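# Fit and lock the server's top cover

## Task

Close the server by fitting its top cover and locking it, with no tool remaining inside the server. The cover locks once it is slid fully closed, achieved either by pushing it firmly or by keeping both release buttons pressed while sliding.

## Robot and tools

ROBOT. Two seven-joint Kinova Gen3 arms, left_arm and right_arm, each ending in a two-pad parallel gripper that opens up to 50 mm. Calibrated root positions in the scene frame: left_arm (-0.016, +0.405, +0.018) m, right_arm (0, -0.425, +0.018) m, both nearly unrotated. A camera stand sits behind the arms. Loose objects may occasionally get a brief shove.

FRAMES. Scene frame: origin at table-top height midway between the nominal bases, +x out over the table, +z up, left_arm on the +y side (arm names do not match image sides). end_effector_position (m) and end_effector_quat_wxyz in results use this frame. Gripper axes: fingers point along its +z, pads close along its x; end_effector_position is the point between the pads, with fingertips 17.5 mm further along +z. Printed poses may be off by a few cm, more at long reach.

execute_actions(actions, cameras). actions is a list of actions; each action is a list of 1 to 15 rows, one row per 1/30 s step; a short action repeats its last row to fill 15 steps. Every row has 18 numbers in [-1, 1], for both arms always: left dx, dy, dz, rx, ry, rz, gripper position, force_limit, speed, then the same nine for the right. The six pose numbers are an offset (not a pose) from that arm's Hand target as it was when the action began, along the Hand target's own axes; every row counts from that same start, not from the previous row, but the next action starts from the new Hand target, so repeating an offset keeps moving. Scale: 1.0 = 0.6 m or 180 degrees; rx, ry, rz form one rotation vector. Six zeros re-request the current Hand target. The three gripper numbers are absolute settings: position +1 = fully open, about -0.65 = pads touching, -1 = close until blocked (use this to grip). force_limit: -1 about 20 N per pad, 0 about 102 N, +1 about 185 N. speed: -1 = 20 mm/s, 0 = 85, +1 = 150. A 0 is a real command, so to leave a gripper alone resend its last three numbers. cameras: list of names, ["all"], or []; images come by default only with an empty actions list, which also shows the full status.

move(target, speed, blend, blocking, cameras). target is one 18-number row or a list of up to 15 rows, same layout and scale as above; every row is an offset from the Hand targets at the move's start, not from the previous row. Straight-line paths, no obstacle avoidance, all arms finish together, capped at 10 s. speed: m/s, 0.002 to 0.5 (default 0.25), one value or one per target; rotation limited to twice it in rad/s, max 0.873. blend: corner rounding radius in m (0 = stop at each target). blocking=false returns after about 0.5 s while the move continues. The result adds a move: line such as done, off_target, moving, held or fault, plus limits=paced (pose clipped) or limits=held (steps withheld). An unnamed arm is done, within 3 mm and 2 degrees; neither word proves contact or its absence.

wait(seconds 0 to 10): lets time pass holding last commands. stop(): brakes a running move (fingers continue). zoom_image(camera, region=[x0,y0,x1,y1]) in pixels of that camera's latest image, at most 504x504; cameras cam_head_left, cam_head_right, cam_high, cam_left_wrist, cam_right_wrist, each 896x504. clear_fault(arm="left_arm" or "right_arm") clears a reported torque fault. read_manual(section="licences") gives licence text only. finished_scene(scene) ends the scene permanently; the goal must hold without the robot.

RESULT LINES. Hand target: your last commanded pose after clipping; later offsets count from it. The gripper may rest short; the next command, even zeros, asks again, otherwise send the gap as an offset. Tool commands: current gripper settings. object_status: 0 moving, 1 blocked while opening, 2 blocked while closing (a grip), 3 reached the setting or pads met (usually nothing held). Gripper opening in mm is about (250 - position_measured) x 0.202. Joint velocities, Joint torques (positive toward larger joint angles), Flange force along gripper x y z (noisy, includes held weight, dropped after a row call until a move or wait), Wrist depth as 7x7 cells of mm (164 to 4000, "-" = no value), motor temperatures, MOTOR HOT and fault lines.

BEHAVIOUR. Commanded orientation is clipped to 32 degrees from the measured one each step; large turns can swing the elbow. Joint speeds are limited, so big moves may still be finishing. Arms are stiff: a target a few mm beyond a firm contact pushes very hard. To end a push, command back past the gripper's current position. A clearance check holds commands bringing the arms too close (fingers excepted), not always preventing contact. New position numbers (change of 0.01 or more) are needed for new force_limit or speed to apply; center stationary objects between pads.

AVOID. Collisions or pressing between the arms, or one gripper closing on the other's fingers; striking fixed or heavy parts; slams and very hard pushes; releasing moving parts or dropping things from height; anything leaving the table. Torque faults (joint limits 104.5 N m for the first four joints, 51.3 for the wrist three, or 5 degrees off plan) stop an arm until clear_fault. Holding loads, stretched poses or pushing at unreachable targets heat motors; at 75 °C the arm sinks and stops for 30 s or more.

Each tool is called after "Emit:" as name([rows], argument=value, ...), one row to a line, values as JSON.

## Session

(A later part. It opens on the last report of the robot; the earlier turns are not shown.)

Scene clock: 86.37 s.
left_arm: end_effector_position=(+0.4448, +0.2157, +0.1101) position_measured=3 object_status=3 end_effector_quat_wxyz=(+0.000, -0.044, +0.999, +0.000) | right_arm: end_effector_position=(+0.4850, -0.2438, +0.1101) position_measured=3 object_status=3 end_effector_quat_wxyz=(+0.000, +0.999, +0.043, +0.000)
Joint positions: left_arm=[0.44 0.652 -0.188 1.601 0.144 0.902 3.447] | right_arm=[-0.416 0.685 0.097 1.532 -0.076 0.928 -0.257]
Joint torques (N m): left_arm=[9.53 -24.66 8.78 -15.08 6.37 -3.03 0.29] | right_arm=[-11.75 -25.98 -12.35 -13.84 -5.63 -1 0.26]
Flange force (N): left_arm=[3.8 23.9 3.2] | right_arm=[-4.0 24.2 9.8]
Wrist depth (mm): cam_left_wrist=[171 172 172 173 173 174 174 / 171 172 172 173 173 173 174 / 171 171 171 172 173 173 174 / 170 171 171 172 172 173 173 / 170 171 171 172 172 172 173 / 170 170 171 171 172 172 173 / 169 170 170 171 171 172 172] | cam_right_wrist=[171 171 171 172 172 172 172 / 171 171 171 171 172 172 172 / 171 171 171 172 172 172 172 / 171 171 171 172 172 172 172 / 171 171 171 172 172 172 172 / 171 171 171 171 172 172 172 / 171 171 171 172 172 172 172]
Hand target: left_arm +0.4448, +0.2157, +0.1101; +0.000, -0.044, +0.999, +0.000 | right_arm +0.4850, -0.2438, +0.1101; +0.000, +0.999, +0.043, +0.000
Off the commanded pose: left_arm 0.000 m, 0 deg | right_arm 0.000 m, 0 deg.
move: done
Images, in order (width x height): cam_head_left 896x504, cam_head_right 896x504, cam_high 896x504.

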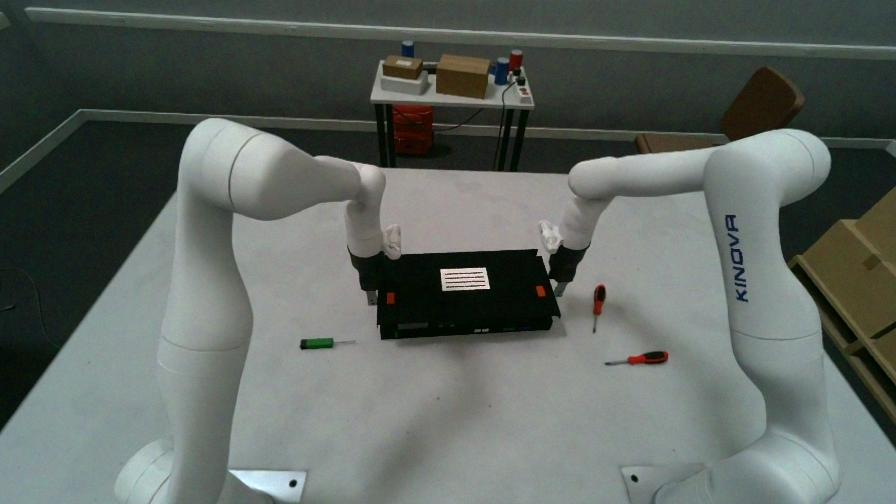

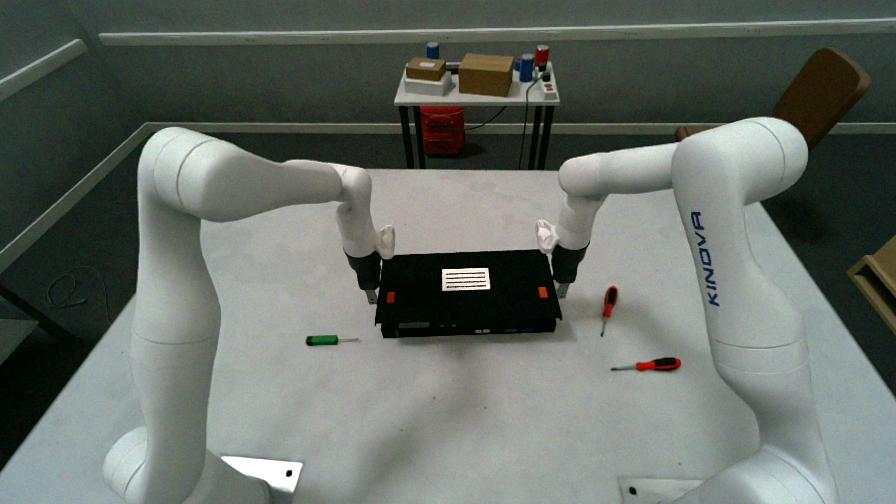

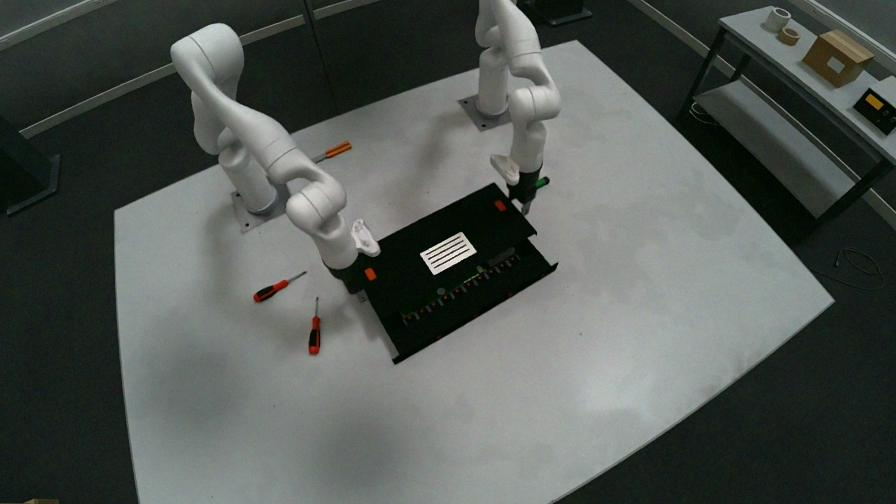

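Emit:
move(target=[0,-0.00083,0.06683,0,0,0,1,1,1,0,-0.00083,0.06683,0,0,0,1,1,1], speed=0.1, cameras=["cam_head_left","cam_head_right","cam_high"])

Emit:
zoom_image(camera="cam_head_left", region=[350, 230, 590, 350])

Emit:
zoom_image(camera="cam_head_right", region=[350, 230, 590, 350])

Emit:
zoom_image(camera="cam_high", region=[340, 170, 580, 370])

Scene clock: 87.60 s.
left_arm: end_effector_position=(+0.4449, +0.2152, +0.0700) position_measured=3 object_status=3 end_effector_quat_wxyz=(+0.000, -0.044, +0.999, +0.000) | right_arm: end_effector_position=(+0.4849, -0.2433, +0.0701) position_measured=3 object_status=3 end_effector_quat_wxyz=(+0.000, +0.999, +0.043, +0.000)
Joint positions: left_arm=[0.434 0.715 -0.177 1.636 0.161 0.804 3.434] | right_arm=[-0.412 0.746 0.09 1.567 -0.082 0.832 -0.253]
Joint torques (N m): left_arm=[11.57 -25.89 11.58 -15.46 7.22 -3.46 0.4] | right_arm=[-13.97 -27.23 -15.12 -14.24 -6.45 -1.62 0.09]
Flange force (N): left_arm=[2.9 28.3 2.0] | right_arm=[-3.7 28.7 9.1]
Wrist depth (mm): cam_left_wrist=[171 172 172 173 173 174 174 / 171 171 172 172 173 173 174 / 170 171 172 172 172 173 173 / 170 171 171 172 172 173 173 / 170 171 171 171 172 172 173 / 170 170 171 171 172 172 173 / 169 170 170 171 171 172 172] | cam_right_wrist=[171 171 171 171 172 172 172 / 170 171 171 172 172 172 172 / 171 171 171 172 172 172 172 / 171 171 171 171 172 172 173 / 171 171 171 172 172 172 172 / 171 171 171 172 172 172 172 / 171 171 172 172 172 172 172]
Hand target: left_arm +0.4449, +0.2152, +0.0700; +0.000, -0.044, +0.999, +0.000 | right_arm +0.4849, -0.2433, +0.0700; +0.000, +0.999, +0.043, +0.000
Off the commanded pose: left_arm 0.000 m, 0 deg | right_arm 0.000 m, 0 deg.
move: done
Images, in order (width x height): cam_head_left 896x504, cam_head_right 896x504, cam_high 896x504.

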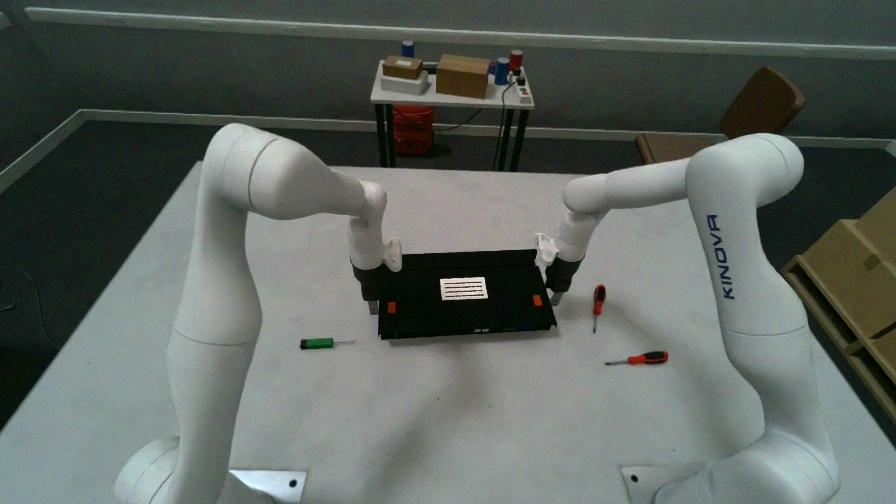

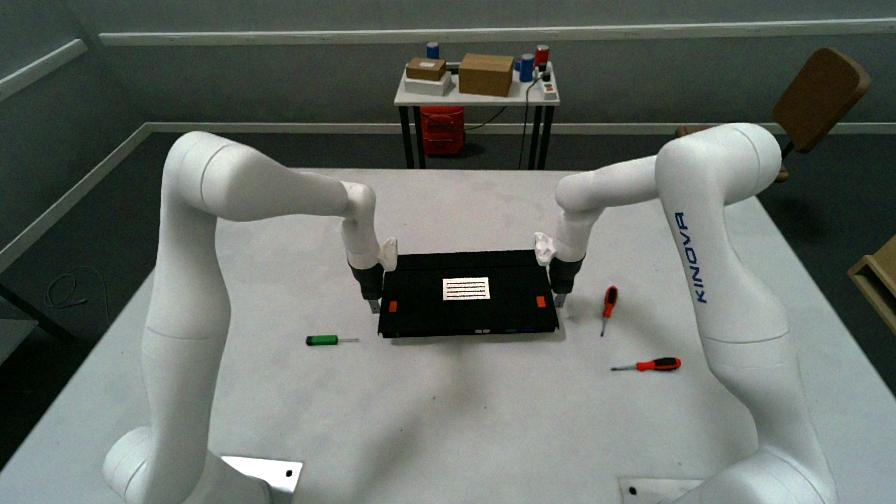

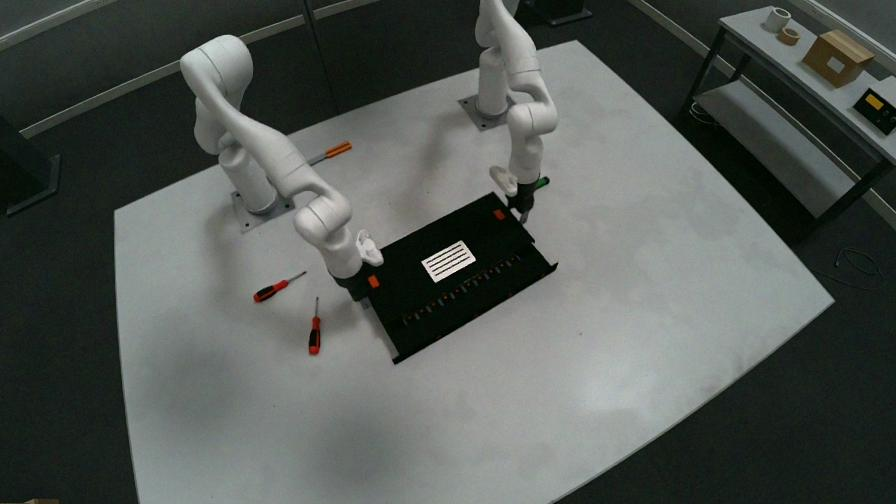

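Scaled by 2.100 from the camera's 896x504 image, which has a finer 1280x720 frame.

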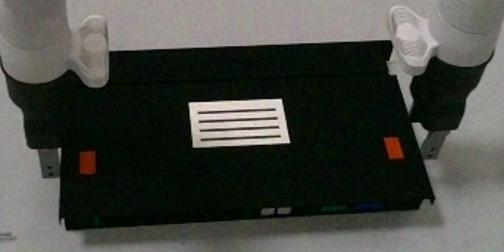

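Scaled by 2.100 from the camera's 896x504 image, which has a finer 1280x720 frame.

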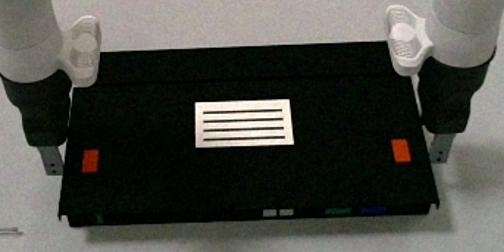

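Scaled by 2.100 from the camera's 896x504 image, which has a finer 1280x720 frame.

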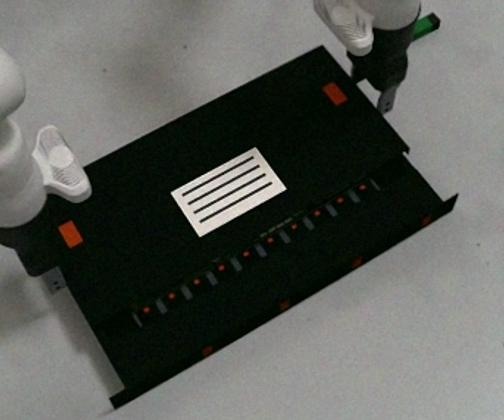

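Emit:
zoom_image(camera="cam_head_left", region=[370, 305, 420, 345])

Emit:
zoom_image(camera="cam_head_left", region=[525, 300, 575, 340])

Emit:
zoom_image(camera="cam_head_right", region=[370, 305, 420, 345])

Emit:
zoom_image(camera="cam_head_right", region=[525, 300, 575, 340])

Scaled by 10.080 from the camera's 896x504 image, which has a finer 1280x720 frame.

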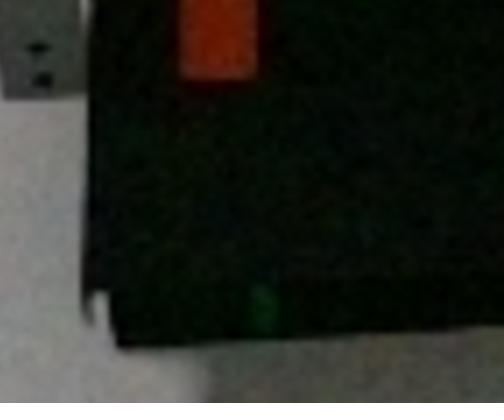

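Scaled by 10.080 from the camera's 896x504 image, which has a finer 1280x720 frame.

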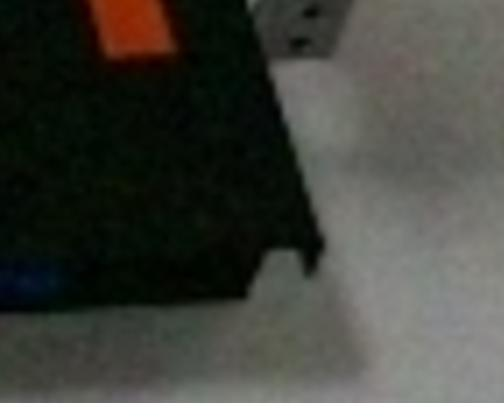

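Scaled by 10.080 from the camera's 896x504 image, which has a finer 1280x720 frame.

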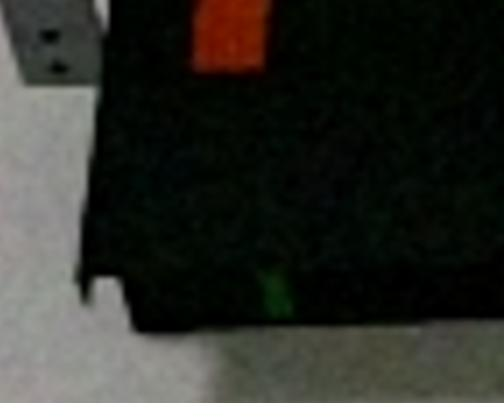

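Scaled by 10.080 from the camera's 896x504 image, which has a finer 1280x720 frame.

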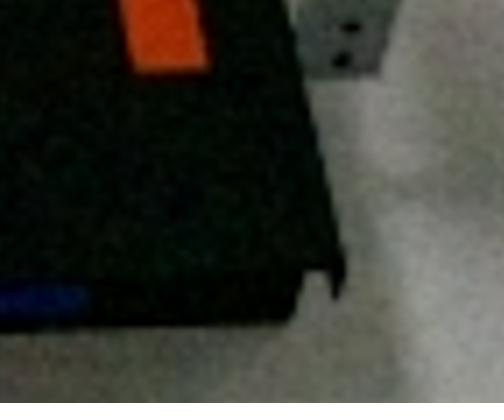

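Emit:
move(target=[0,0,0.00833,0,0,0,1,1,1,0,0,0.00833,0,0,0,1,1,1], speed=0.02)

Scene clock: 89.30 s.
left_arm: end_effector_position=(+0.4449, +0.2151, +0.0650) position_measured=3 object_status=3 end_effector_quat_wxyz=(+0.000, -0.044, +0.999, +0.000) | right_arm: end_effector_position=(+0.4850, -0.2434, +0.0651) position_measured=3 object_status=3 end_effector_quat_wxyz=(+0.000, +0.999, +0.043, +0.000)
Joint positions: left_arm=[0.433 0.724 -0.176 1.64 0.163 0.792 3.433] | right_arm=[-0.412 0.754 0.09 1.571 -0.083 0.821 -0.252]
Joint torques (N m): left_arm=[10.57 -26.31 10.27 -14.31 6.18 -2.71 0.16] | right_arm=[-16.69 -21.4 -18.53 -13.3 -8.04 -2.7 -0.27]
Flange force (N): left_arm=[1.2 24.7 3.9] | right_arm=[-5.9 35.5 -4.2]
Wrist depth (mm): cam_left_wrist=[172 172 172 173 173 173 174 / 172 172 172 172 173 173 173 / 171 171 172 172 172 173 173 / 171 171 171 172 172 172 173 / 170 171 172 171 172 172 172 / 170 171 171 172 172 172 172 / 170 170 171 171 171 172 172] | cam_right_wrist=[170 171 171 172 172 172 173 / 170 170 171 172 172 173 173 / 170 171 171 171 172 172 173 / 170 171 171 171 172 172 173 / 170 171 171 171 172 172 173 / 170 171 171 171 172 172 173 / 170 170 171 172 172 172 173]
Hand target: left_arm +0.4449, +0.2152, +0.0650; +0.000, -0.044, +0.999, +0.000 | right_arm +0.4849, -0.2434, +0.0650; +0.000, +0.999, +0.043, +0.000
Off the commanded pose: left_arm 0.000 m, 0 deg | right_arm 0.000 m, 0 deg.
move: done

Emit:
move([
  [0,-0.00133,-0.0025,0,0,0,1,1,1,0,0.00133,-0.0025,0,0,0,1,1,1],
  [0,-0.00133,0,0,0,0,1,1,1,0,0.00133,0,0,0,0,1,1,1],
], speed=0.02)

Scene clock: 90.50 s.
left_arm: end_effector_position=(+0.4451, +0.2144, +0.0651) position_measured=3 object_status=3 end_effector_quat_wxyz=(+0.000, -0.044, +0.999, +0.000) | right_arm: end_effector_position=(+0.4850, -0.2441, +0.0651) position_measured=3 object_status=3 end_effector_quat_wxyz=(+0.000, +0.999, +0.043, +0.000)
Joint positions: left_arm=[0.435 0.724 -0.176 1.638 0.163 0.793 3.434] | right_arm=[-0.41 0.754 0.089 1.572 -0.083 0.82 -0.251]
Joint torques (N m): left_arm=[11.55 -26.26 11.7 -15.69 6.96 -3.56 0.52] | right_arm=[-13.91 -27.25 -15.09 -14.36 -6.34 -1.59 0.01]
Flange force (N): left_arm=[3.1 28.6 2.4] | right_arm=[-4.6 29.0 9.2]
Wrist depth (mm): cam_left_wrist=[172 172 172 173 173 174 173 / 172 172 172 172 173 173 173 / 171 172 172 172 173 173 173 / 171 171 172 172 172 173 173 / 171 171 172 172 172 172 172 / 171 171 171 172 172 172 172 / 171 170 171 171 172 172 172] | cam_right_wrist=[170 171 171 172 172 173 173 / 170 171 171 171 172 173 173 / 170 171 171 172 172 173 173 / 170 171 171 171 172 172 173 / 170 170 171 172 172 173 173 / 170 170 171 171 172 173 173 / 170 170 171 171 172 172 173]
Hand target: left_arm +0.4450, +0.2144, +0.0650; +0.000, -0.044, +0.999, +0.000 | right_arm +0.4850, -0.2441, +0.0650; +0.000, +0.999, +0.043, +0.000
Off the commanded pose: left_arm 0.000 m, 0 deg | right_arm 0.000 m, 0 deg.
move: done

Emit:
move(target=[0,0,0.00833,0,0,0,1,1,1,0,0,0.00833,0,0,0,1,1,1], speed=0.02)

Scene clock: 91.33 s.
left_arm: end_effector_position=(+0.4450, +0.2144, +0.0600) position_measured=3 object_status=3 end_effector_quat_wxyz=(+0.000, -0.044, +0.999, +0.000) | right_arm: end_effector_position=(+0.4850, -0.2442, +0.0601) position_measured=3 object_status=3 end_effector_quat_wxyz=(+0.000, +0.999, +0.043, +0.000)
Joint positions: left_arm=[0.434 0.733 -0.174 1.642 0.165 0.781 3.433] | right_arm=[-0.41 0.762 0.088 1.575 -0.083 0.809 -0.25]
Joint torques (N m): left_arm=[11.19 -26.01 11.13 -15.4 6.68 -3.17 0.25] | right_arm=[-14.78 -26.65 -16.25 -14.01 -6.89 -1.29 -0.08]
Flange force (N): left_arm=[4.1 27.8 2.5] | right_arm=[-4.6 30.9 8.3]
Wrist depth (mm): cam_left_wrist=[172 172 173 173 173 174 174 / 172 172 172 173 173 173 173 / 171 172 172 172 172 173 173 / 171 171 172 172 172 172 173 / 171 171 172 172 172 172 173 / 170 171 171 171 172 172 172 / 170 171 171 171 171 172 172] | cam_right_wrist=[170 171 171 171 172 172 173 / 170 170 171 172 172 172 173 / 170 170 171 172 172 172 173 / 170 170 171 172 172 172 173 / 170 170 171 171 172 173 173 / 170 170 171 172 172 173 173 / 170 170 171 171 172 172 173]
Hand target: left_arm +0.4450, +0.2144, +0.0600; +0.000, -0.044, +0.999, +0.000 | right_arm +0.4850, -0.2441, +0.0600; +0.000, +0.999, +0.043, +0.000
Off the commanded pose: left_arm 0.000 m, 0 deg | right_arm 0.000 m, 0 deg.
move: done

Emit:
move(target=[0,-0.0003,0.0042,0,0,0,1,1,1,0,0.0003,0.0042,0,0,0,1,1,1], speed=0.02)

Scene clock: 92.20 s.
left_arm: end_effector_position=(+0.4450, +0.2142, +0.0575) position_measured=3 object_status=3 end_effector_quat_wxyz=(+0.000, -0.044, +0.999, +0.000) | right_arm: end_effector_position=(+0.4850, -0.2443, +0.0575) position_measured=3 object_status=3 end_effector_quat_wxyz=(+0.000, +0.999, +0.043, +0.000)
Joint positions: left_arm=[0.433 0.737 -0.173 1.643 0.166 0.775 3.432] | right_arm=[-0.409 0.766 0.088 1.577 -0.084 0.803 -0.25]
Joint torques (N m): left_arm=[11.84 -25.9 12.04 -15.69 7.06 -3.64 0.28] | right_arm=[-13.89 -26.62 -15.18 -13.46 -6.3 -1.41 -0.02]
Flange force (N): left_arm=[3.8 29.1 1.0] | right_arm=[-3.3 28.6 7.7]
Wrist depth (mm): cam_left_wrist=[172 172 173 173 173 173 174 / 172 172 172 172 173 173 173 / 171 172 172 172 172 173 173 / 171 171 172 172 172 173 173 / 171 171 171 172 172 172 172 / 170 171 171 171 172 172 172 / 170 171 171 171 171 172 172] | cam_right_wrist=[170 171 171 172 172 173 173 / 170 170 171 172 172 172 173 / 170 171 171 171 172 173 173 / 170 170 171 171 172 172 173 / 170 170 171 172 172 172 173 / 170 170 171 171 172 172 173 / 170 171 171 171 172 173 173]
Hand target: left_arm +0.4450, +0.2142, +0.0575; +0.000, -0.044, +0.999, +0.000 | right_arm +0.4850, -0.2443, +0.0575; +0.000, +0.999, +0.043, +0.000
Off the commanded pose: left_arm 0.000 m, 0 deg | right_arm 0.000 m, 0 deg.
move: done

Emit:
move(target=[0,0,0.0025,0,0,0,1,1,1,0,0,0.0025,0,0,0,1,1,1], speed=0.02)

Scene clock: 93.00 s.
left_arm: end_effector_position=(+0.4450, +0.2142, +0.0560) position_measured=3 object_status=3 end_effector_quat_wxyz=(+0.000, -0.044, +0.999, +0.000) | right_arm: end_effector_position=(+0.4850, -0.2443, +0.0560) position_measured=3 object_status=3 end_effector_quat_wxyz=(+0.000, +0.999, +0.043, +0.000)
Joint positions: left_arm=[0.433 0.74 -0.173 1.644 0.167 0.772 3.432] | right_arm=[-0.409 0.768 0.088 1.578 -0.084 0.799 -0.25]
Joint torques (N m): left_arm=[11.93 -26.12 12.11 -15.73 7.1 -3.55 0.29] | right_arm=[-13.71 -26.6 -15.03 -13.38 -6.22 -1.28 -0.03]
Flange force (N): left_arm=[3.8 29.4 1.5] | right_arm=[-3.5 28.3 7.9]
Wrist depth (mm): cam_left_wrist=[172 172 172 173 173 174 174 / 172 172 172 172 173 173 173 / 171 172 172 172 172 173 173 / 171 172 172 172 172 173 173 / 171 171 171 172 172 172 172 / 171 171 171 171 172 172 172 / 170 171 171 171 171 172 172] | cam_right_wrist=[170 171 171 171 172 172 173 / 170 170 171 172 172 173 173 / 170 171 171 171 172 172 173 / 170 170 171 172 172 172 173 / 170 170 171 171 172 172 173 / 170 170 171 171 172 172 173 / 170 171 171 171 172 173 173]
Hand target: left_arm +0.4450, +0.2142, +0.0559; +0.000, -0.044, +0.999, +0.000 | right_arm +0.4850, -0.2443, +0.0560; +0.000, +0.999, +0.043, +0.000
Off the commanded pose: left_arm 0.000 m, 0 deg | right_arm 0.000 m, 0 deg.
move: done

Emit:
move(target=[0,0,0.0025,0,0,0,1,1,1,0,0,0.0025,0,0,0,1,1,1], speed=0.02)

Scene clock: 93.80 s.
left_arm: end_effector_position=(+0.4450, +0.2142, +0.0545) position_measured=3 object_status=3 end_effector_quat_wxyz=(+0.000, -0.044, +0.999, +0.000) | right_arm: end_effector_position=(+0.4850, -0.2443, +0.0545) position_measured=3 object_status=3 end_effector_quat_wxyz=(+0.000, +0.999, +0.043, +0.000)
Joint positions: left_arm=[0.433 0.742 -0.172 1.645 0.167 0.768 3.431] | right_arm=[-0.409 0.771 0.087 1.579 -0.084 0.796 -0.249]
Joint torques (N m): left_arm=[12.55 -20.83 12.96 -14.07 7.35 -4.21 0.36] | right_arm=[-14.12 -20.56 -15.79 -12.01 -6.41 -1.96 -0.04]
Flange force (N): left_arm=[4.0 31.1 -10.5] | right_arm=[-6.6 30.0 -4.8]
Wrist depth (mm): cam_left_wrist=[171 172 172 172 173 173 174 / 171 171 172 172 173 173 173 / 171 171 172 172 172 173 173 / 171 171 171 172 172 172 173 / 170 171 171 171 172 172 173 / 170 170 170 171 172 172 172 / 170 170 170 171 171 172 172] | cam_right_wrist=[170 170 171 171 171 172 172 / 170 170 171 171 171 172 172 / 170 170 171 171 171 172 172 / 170 170 171 171 171 172 172 / 170 170 171 171 171 172 172 / 170 170 170 171 171 172 172 / 170 170 170 171 171 172 172]
Hand target: left_arm +0.4450, +0.2142, +0.0544; +0.000, -0.044, +0.999, +0.000 | right_arm +0.4850, -0.2443, +0.0545; +0.000, +0.999, +0.043, +0.000
Off the commanded pose: left_arm 0.000 m, 0 deg | right_arm 0.000 m, 0 deg.
move: done

Emit:
wait(seconds=0.1, cameras=["cam_head_left","cam_head_right","cam_high"])

Emit:
zoom_image(camera="cam_head_left", region=[370, 240, 470, 345])

Emit:
zoom_image(camera="cam_head_left", region=[470, 240, 570, 345])

Emit:
zoom_image(camera="cam_high", region=[355, 220, 565, 370])

Scene clock: 94.33 s.
left_arm: end_effector_position=(+0.4450, +0.2142, +0.0545) position_measured=3 object_status=3 end_effector_quat_wxyz=(+0.000, -0.044, +0.999, +0.000) | right_arm: end_effector_position=(+0.4850, -0.2443, +0.0545) position_measured=3 object_status=3 end_effector_quat_wxyz=(+0.000, +0.999, +0.043, +0.000)
Joint positions: left_arm=[0.433 0.742 -0.172 1.645 0.167 0.768 3.431] | right_arm=[-0.409 0.771 0.087 1.579 -0.084 0.796 -0.249]
Joint torques (N m): left_arm=[12.65 -20.68 13.09 -13.73 7.38 -4.02 0.37] | right_arm=[-14.15 -20.48 -15.81 -11.89 -6.38 -1.87 -0.08]
Flange force (N): left_arm=[3.4 31.0 -10.5] | right_arm=[-6.4 30.1 -4.7]
Wrist depth (mm): cam_left_wrist=[171 172 172 172 173 173 174 / 171 172 172 172 173 173 173 / 171 171 172 172 172 173 173 / 170 171 171 172 172 172 173 / 170 171 171 171 172 172 172 / 170 170 171 171 171 172 172 / 170 170 170 170 171 171 172] | cam_right_wrist=[170 170 171 171 171 172 172 / 170 170 171 171 171 172 172 / 170 170 170 171 171 172 172 / 170 170 171 171 171 172 172 / 170 170 170 171 171 172 172 / 170 170 171 171 171 172 172 / 170 170 171 171 171 172 172]
Hand target: left_arm +0.4450, +0.2142, +0.0545; +0.000, -0.044, +0.999, +0.000 | right_arm +0.4850, -0.2443, +0.0545; +0.000, +0.999, +0.043, +0.000
Tool commands: left_gripper/position=+1.0 left_gripper/force_limit=+1.0 left_gripper/speed=+1.0 right_gripper/position=+1.0 right_gripper/force_limit=+1.0 right_gripper/speed=+1.0
Off the commanded pose: left_arm 0.000 m, 0 deg | right_arm 0.000 m, 0 deg.
wait: 0.10 s; at rest from the start
Images, in order (width x height): cam_head_left 896x504, cam_head_right 896x504, cam_high 896x504.

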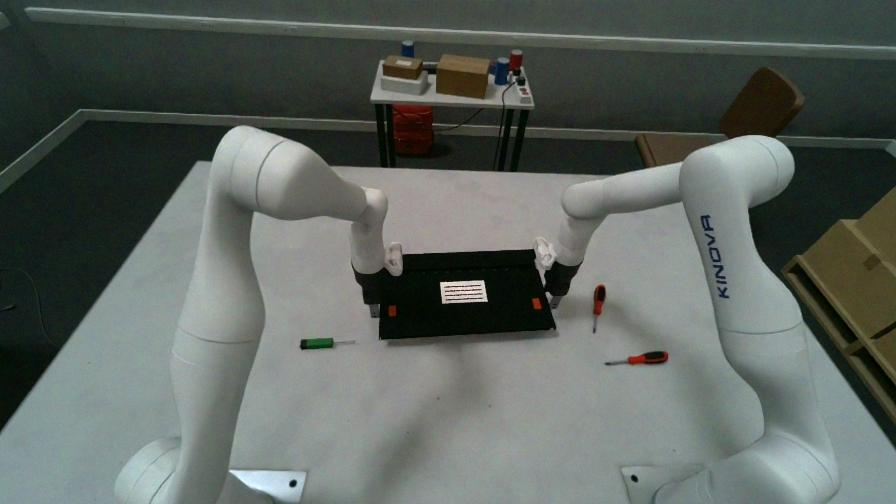

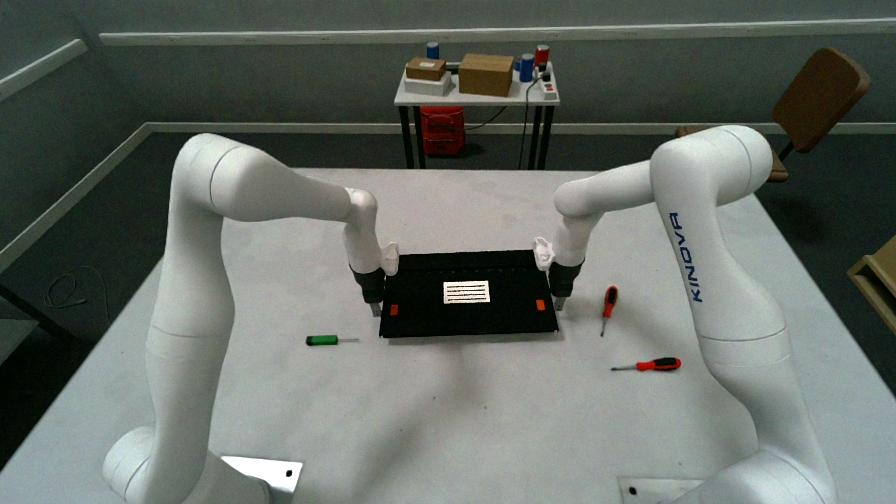

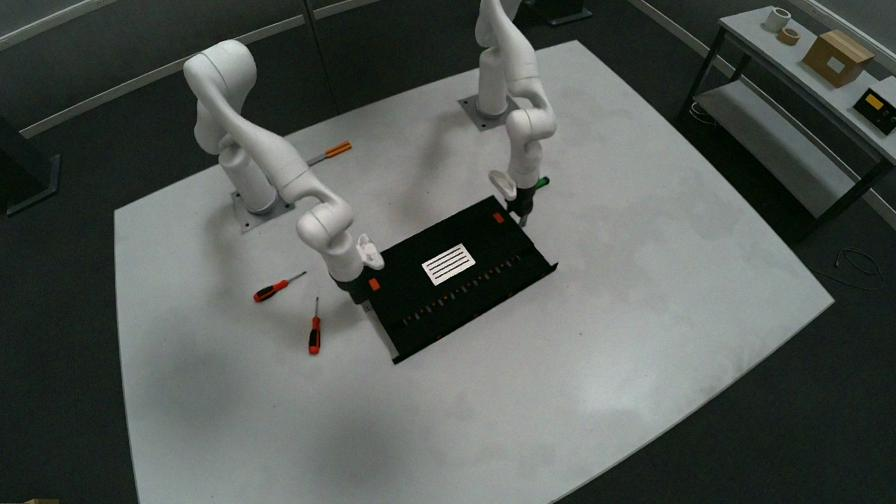

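Scaled by 4.800 from the camera's 896x504 image, which has a finer 1280x720 frame.

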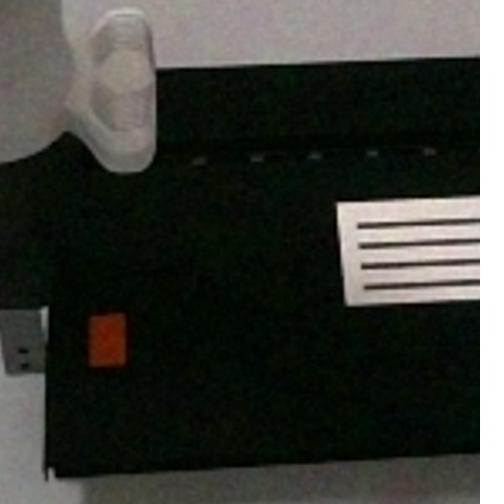

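Scaled by 4.800 from the camera's 896x504 image, which has a finer 1280x720 frame.

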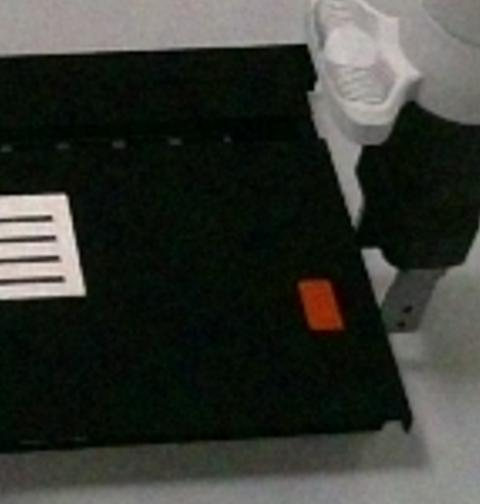

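Scaled by 2.400 from the camera's 896x504 image, which has a finer 1280x720 frame.

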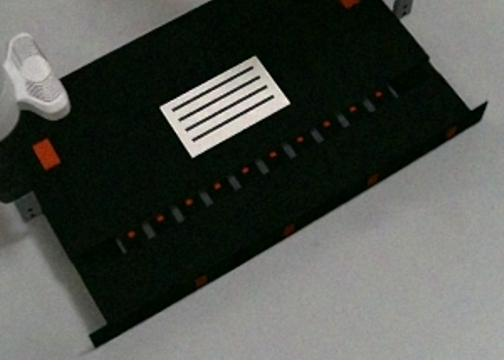

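Emit:
move(target=[-0.01,0,0,0,0,0,1,1,1,0.01,0,0,0,0,0,1,1,1], speed=0.03)

Scene clock: 95.37 s.
left_arm: end_effector_position=(+0.4510, +0.2147, +0.0545) position_measured=3 object_status=3 end_effector_quat_wxyz=(+0.000, -0.044, +0.999, +0.000) | right_arm: end_effector_position=(+0.4909, -0.2437, +0.0545) position_measured=3 object_status=3 end_effector_quat_wxyz=(+0.000, +0.999, +0.043, +0.000)
Joint positions: left_arm=[0.427 0.751 -0.172 1.625 0.167 0.78 3.428] | right_arm=[-0.405 0.781 0.087 1.556 -0.084 0.809 -0.247]
Joint torques (N m): left_arm=[12.31 -23.92 12.45 -15.36 7.27 -4.21 0.42] | right_arm=[-14.32 -25.68 -15.68 -14.4 -6.56 -2.45 -0.08]
Flange force (N): left_arm=[4.5 30.5 -4.4] | right_arm=[-6.4 30.1 3.7]
Wrist depth (mm): cam_left_wrist=[171 171 172 172 173 173 173 / 171 171 172 172 172 172 173 / 170 171 171 172 172 172 173 / 170 171 171 171 172 172 173 / 170 170 170 171 171 172 172 / 169 170 170 171 171 171 172 / 169 169 170 171 171 171 172] | cam_right_wrist=[169 170 170 171 171 171 172 / 169 170 170 170 171 171 172 / 169 170 170 170 171 171 172 / 169 170 170 170 171 171 172 / 169 170 170 170 171 171 171 / 170 170 170 170 171 171 171 / 169 170 170 170 171 171 172]
Hand target: left_arm +0.4510, +0.2147, +0.0545; +0.000, -0.044, +0.999, +0.000 | right_arm +0.4910, -0.2438, +0.0545; +0.000, +0.999, +0.043, +0.000
Off the commanded pose: left_arm 0.000 m, 0 deg | right_arm 0.000 m, 0 deg.
move: done

Emit:
move(target=[-0.00667,0,0,0,0,0,1,1,1,0.00667,0,0,0,0,0,1,1,1], speed=0.03)

Scene clock: 96.27 s.
left_arm: end_effector_position=(+0.4550, +0.2151, +0.0545) position_measured=3 object_status=3 end_effector_quat_wxyz=(+0.000, -0.044, +0.999, +0.000) | right_arm: end_effector_position=(+0.4949, -0.2435, +0.0545) position_measured=3 object_status=3 end_effector_quat_wxyz=(+0.000, +0.999, +0.043, +0.000)
Joint positions: left_arm=[0.423 0.757 -0.172 1.611 0.166 0.787 3.426] | right_arm=[-0.402 0.787 0.088 1.541 -0.084 0.817 -0.245]
Joint torques (N m): left_arm=[12.17 -26.91 12.22 -15.36 7.15 -3.12 0.33] | right_arm=[-14.09 -27.68 -15.31 -14.53 -6.48 -1.57 -0.07]
Flange force (N): left_arm=[2.7 28.8 3.0] | right_arm=[-5.9 29.3 8.8]
Wrist depth (mm): cam_left_wrist=[171 171 171 172 173 173 173 / 171 171 171 172 172 173 173 / 170 171 171 172 172 172 173 / 170 170 171 171 172 172 172 / 170 170 171 171 171 172 172 / 169 170 170 171 171 172 172 / 169 170 170 170 171 171 171] | cam_right_wrist=[170 170 170 170 171 171 172 / 169 170 170 170 171 171 171 / 169 170 170 170 171 171 171 / 169 170 170 170 171 171 171 / 169 170 170 170 171 171 171 / 169 170 170 170 171 171 171 / 169 170 170 170 171 171 171]
Hand target: left_arm +0.4550, +0.2151, +0.0545; +0.000, -0.044, +0.999, +0.000 | right_arm +0.4950, -0.2435, +0.0545; +0.000, +0.999, +0.043, +0.000
Off the commanded pose: left_arm 0.000 m, 0 deg | right_arm 0.000 m, 0 deg.
move: done

Emit:
move(target=[0,0,0.00467,0,0,0,1,1,1,0,0,0.00467,0,0,0,1,1,1], speed=0.02)

Scene clock: 97.10 s.
left_arm: end_effector_position=(+0.4550, +0.2151, +0.0517) position_measured=3 object_status=3 end_effector_quat_wxyz=(+0.000, -0.044, +0.999, +0.000) | right_arm: end_effector_position=(+0.4950, -0.2435, +0.0517) position_measured=3 object_status=3 end_effector_quat_wxyz=(+0.000, +0.999, +0.043, +0.000)
Joint positions: left_arm=[0.422 0.762 -0.171 1.613 0.167 0.781 3.425] | right_arm=[-0.402 0.792 0.087 1.542 -0.085 0.811 -0.244]
Joint torques (N m): left_arm=[11.99 -25.9 12.06 -14.98 6.89 -3.29 0.19] | right_arm=[-13.54 -27.51 -14.74 -14.13 -6.25 -1.35 -0.18]
Flange force (N): left_arm=[3.0 28.2 0.6] | right_arm=[-5.7 28.3 8.8]
Wrist depth (mm): cam_left_wrist=[171 171 172 172 172 173 173 / 171 171 172 171 172 172 173 / 170 171 171 171 172 172 173 / 170 170 171 171 172 172 172 / 170 170 171 171 171 172 172 / 169 170 170 171 171 171 172 / 169 170 170 170 171 171 172] | cam_right_wrist=[170 170 170 171 171 171 172 / 169 170 170 170 171 171 171 / 170 170 170 170 171 171 172 / 169 170 170 170 171 171 171 / 169 169 170 170 171 171 171 / 169 170 170 170 171 171 172 / 169 170 170 170 171 171 171]
Hand target: left_arm +0.4550, +0.2151, +0.0516; +0.000, -0.044, +0.999, +0.000 | right_arm +0.4950, -0.2435, +0.0517; +0.000, +0.999, +0.043, +0.000
Off the commanded pose: left_arm 0.000 m, 0 deg | right_arm 0.000 m, 0 deg.
move: done

Emit:
move(target=[0,0,0.002,0,0,0,1,1,1,0,0,0.002,0,0,0,1,1,1], speed=0.02)

Scene clock: 99.53 s.
left_arm: end_effector_position=(+0.4550, +0.2151, +0.0505) position_measured=3 object_status=3 end_effector_quat_wxyz=(+0.000, -0.044, +0.999, +0.000) | right_arm: end_effector_position=(+0.4950, -0.2435, +0.0505) position_measured=3 object_status=3 end_effector_quat_wxyz=(+0.000, +0.999, +0.043, +0.000)
Joint positions: left_arm=[0.422 0.764 -0.171 1.614 0.168 0.778 3.425] | right_arm=[-0.401 0.794 0.087 1.543 -0.085 0.809 -0.244]
Joint torques (N m): left_arm=[12.95 -20.51 13.39 -12.59 7.3 -3.36 0.31] | right_arm=[-14.29 -20.82 -15.78 -11.92 -6.5 -1.86 -0.16]
Flange force (N): left_arm=[1.7 30.0 -10.6] | right_arm=[-6.8 30.1 -4.8]
Wrist depth (mm): cam_left_wrist=[170 171 171 171 172 172 173 / 170 171 171 171 172 172 172 / 170 170 171 171 171 172 172 / 170 170 170 171 171 171 172 / 169 170 170 170 171 171 172 / 169 169 170 170 170 171 171 / 168 169 169 170 170 171 171] | cam_right_wrist=[169 169 169 170 170 170 171 / 169 169 169 170 170 170 171 / 169 169 169 170 170 170 171 / 169 169 169 170 170 171 171 / 168 169 169 170 170 170 171 / 169 169 170 170 170 170 171 / 169 169 169 170 170 170 171]
Hand target: left_arm +0.4550, +0.2151, +0.0504; +0.000, -0.044, +0.999, +0.000 | right_arm +0.4950, -0.2435, +0.0505; +0.000, +0.999, +0.043, +0.000
Off the commanded pose: left_arm 0.000 m, 0 deg | right_arm 0.000 m, 0 deg.
move: done

Emit:
move(target=[-0.00667,0,-0.0005,0,0,0,1,1,1,0.00667,0,-0.0005,0,0,0,1,1,1], speed=0.03, cameras=["cam_head_left","cam_head_right","cam_high"])

Emit:
zoom_image(camera="cam_high", region=[355, 220, 565, 370])

Emit:
zoom_image(camera="cam_head_left", region=[370, 235, 560, 345])

Scene clock: 100.53 s.
left_arm: end_effector_position=(+0.4589, +0.2154, +0.0507) position_measured=3 object_status=3 end_effector_quat_wxyz=(+0.000, -0.044, +0.999, +0.000) | right_arm: end_effector_position=(+0.4989, -0.2431, +0.0508) position_measured=3 object_status=3 end_effector_quat_wxyz=(+0.000, +0.999, +0.043, +0.000)
Joint positions: left_arm=[0.418 0.769 -0.17 1.6 0.167 0.787 3.423] | right_arm=[-0.399 0.8 0.087 1.528 -0.085 0.818 -0.243]
Joint torques (N m): left_arm=[11.51 -25.64 11.31 -17.9 6.64 -5.68 0.03] | right_arm=[-13.09 -27.69 -14.2 -18.32 -6.43 -4.54 -0.47]
Flange force (N): left_arm=[9.7 30.0 -3.6] | right_arm=[-15.1 30.3 4.2]
Wrist depth (mm): cam_left_wrist=[169 170 171 171 171 172 172 / 170 170 170 171 171 172 172 / 169 169 170 170 171 171 172 / 169 170 170 170 171 171 171 / 169 169 169 170 171 171 171 / 168 169 169 169 170 170 171 / 168 169 169 169 170 170 171] | cam_right_wrist=[168 169 169 169 170 170 170 / 169 169 169 169 170 170 170 / 168 169 169 169 169 170 170 / 169 169 169 169 170 170 170 / 168 169 169 169 169 170 170 / 169 169 169 169 170 170 170 / 168 169 169 169 169 170 170]
Hand target: left_arm +0.4590, +0.2154, +0.0507; +0.000, -0.044, +0.999, +0.000 | right_arm +0.4989, -0.2431, +0.0508; +0.000, +0.999, +0.043, +0.000
Off the commanded pose: left_arm 0.000 m, 0 deg | right_arm 0.000 m, 0 deg.
move: done
Images, in order (width x height): cam_head_left 896x504, cam_head_right 896x504, cam_high 896x504.

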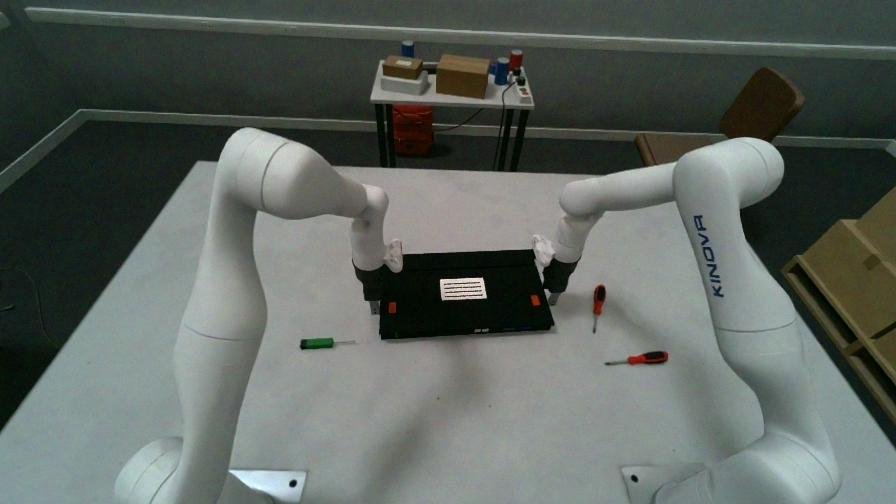

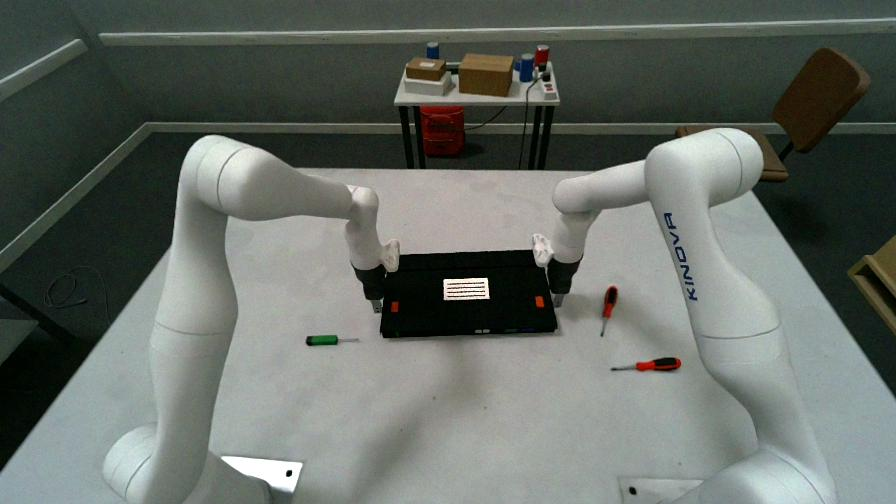

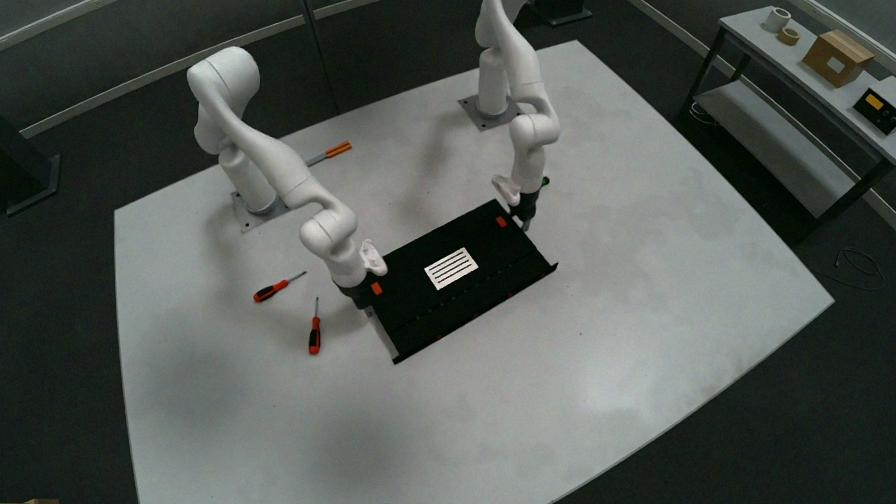

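Scaled by 2.400 from the camera's 896x504 image, which has a finer 1280x720 frame.

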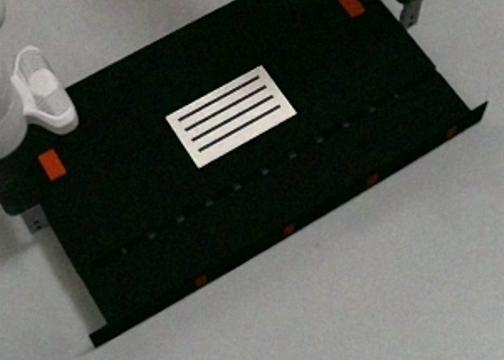

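Scaled by 2.653 from the camera's 896x504 image, which has a finer 1280x720 frame.

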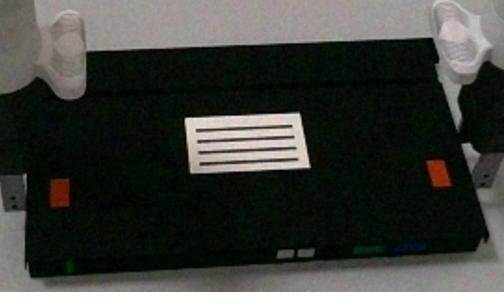

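Emit:
wait(seconds=0, cameras=["cam_left_wrist","cam_right_wrist"])

Scene clock: 100.77 s.
left_arm: end_effector_position=(+0.4589, +0.2154, +0.0507) position_measured=3 object_status=3 end_effector_quat_wxyz=(+0.000, -0.044, +0.999, +0.000) | right_arm: end_effector_position=(+0.4989, -0.2431, +0.0508) position_measured=3 object_status=3 end_effector_quat_wxyz=(+0.000, +0.999, +0.043, +0.000)
Joint positions: left_arm=[0.418 0.769 -0.17 1.6 0.167 0.787 3.423] | right_arm=[-0.399 0.8 0.087 1.528 -0.085 0.818 -0.243]
Joint torques (N m): left_arm=[11.44 -25.86 11.32 -17.95 6.6 -5.61 0.04] | right_arm=[-13.1 -28.2 -14.15 -18.61 -6.42 -4.68 -0.5]
Flange force (N): left_arm=[9.8 29.9 -3.1] | right_arm=[-15.1 30.4 4.9]
Wrist depth (mm): cam_left_wrist=[170 170 171 171 172 172 172 / 169 170 170 171 171 172 172 / 169 170 170 170 171 172 172 / 169 169 170 170 171 171 171 / 169 169 169 170 171 171 171 / 168 169 169 170 170 171 171 / 168 168 169 169 170 170 171] | cam_right_wrist=[169 169 169 169 170 170 170 / 169 169 169 169 170 170 170 / 169 169 169 169 170 170 170 / 168 169 169 169 170 170 170 / 169 169 169 169 170 170 170 / 168 169 169 169 170 170 170 / 168 168 169 169 170 170 170]
Hand target: left_arm +0.4590, +0.2154, +0.0508; +0.000, -0.044, +0.999, +0.000 | right_arm +0.4989, -0.2431, +0.0508; +0.000, +0.999, +0.043, +0.000
Tool commands: left_gripper/position=+1.0 left_gripper/force_limit=+1.0 left_gripper/speed=+1.0 right_gripper/position=+1.0 right_gripper/force_limit=+1.0 right_gripper/speed=+1.0
Off the commanded pose: left_arm 0.000 m, 0 deg | right_arm 0.000 m, 0 deg.
Images, in order (width x height): cam_left_wrist 896x504, cam_right_wrist 896x504.

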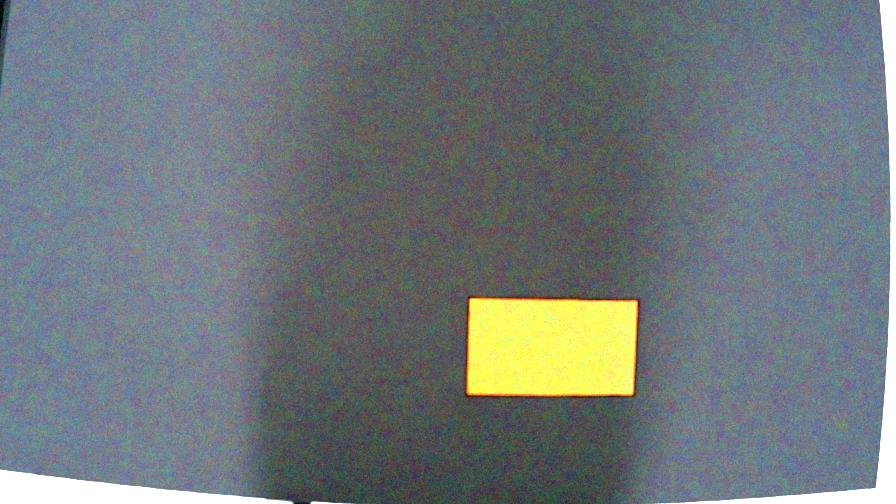

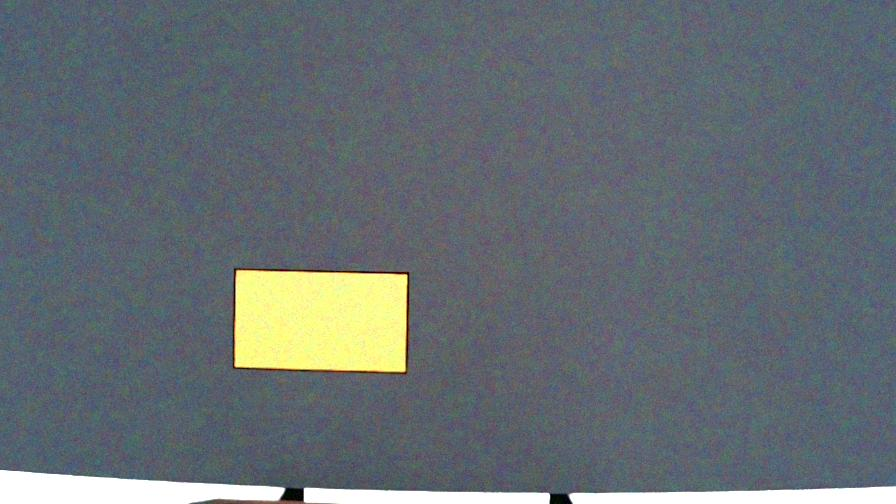

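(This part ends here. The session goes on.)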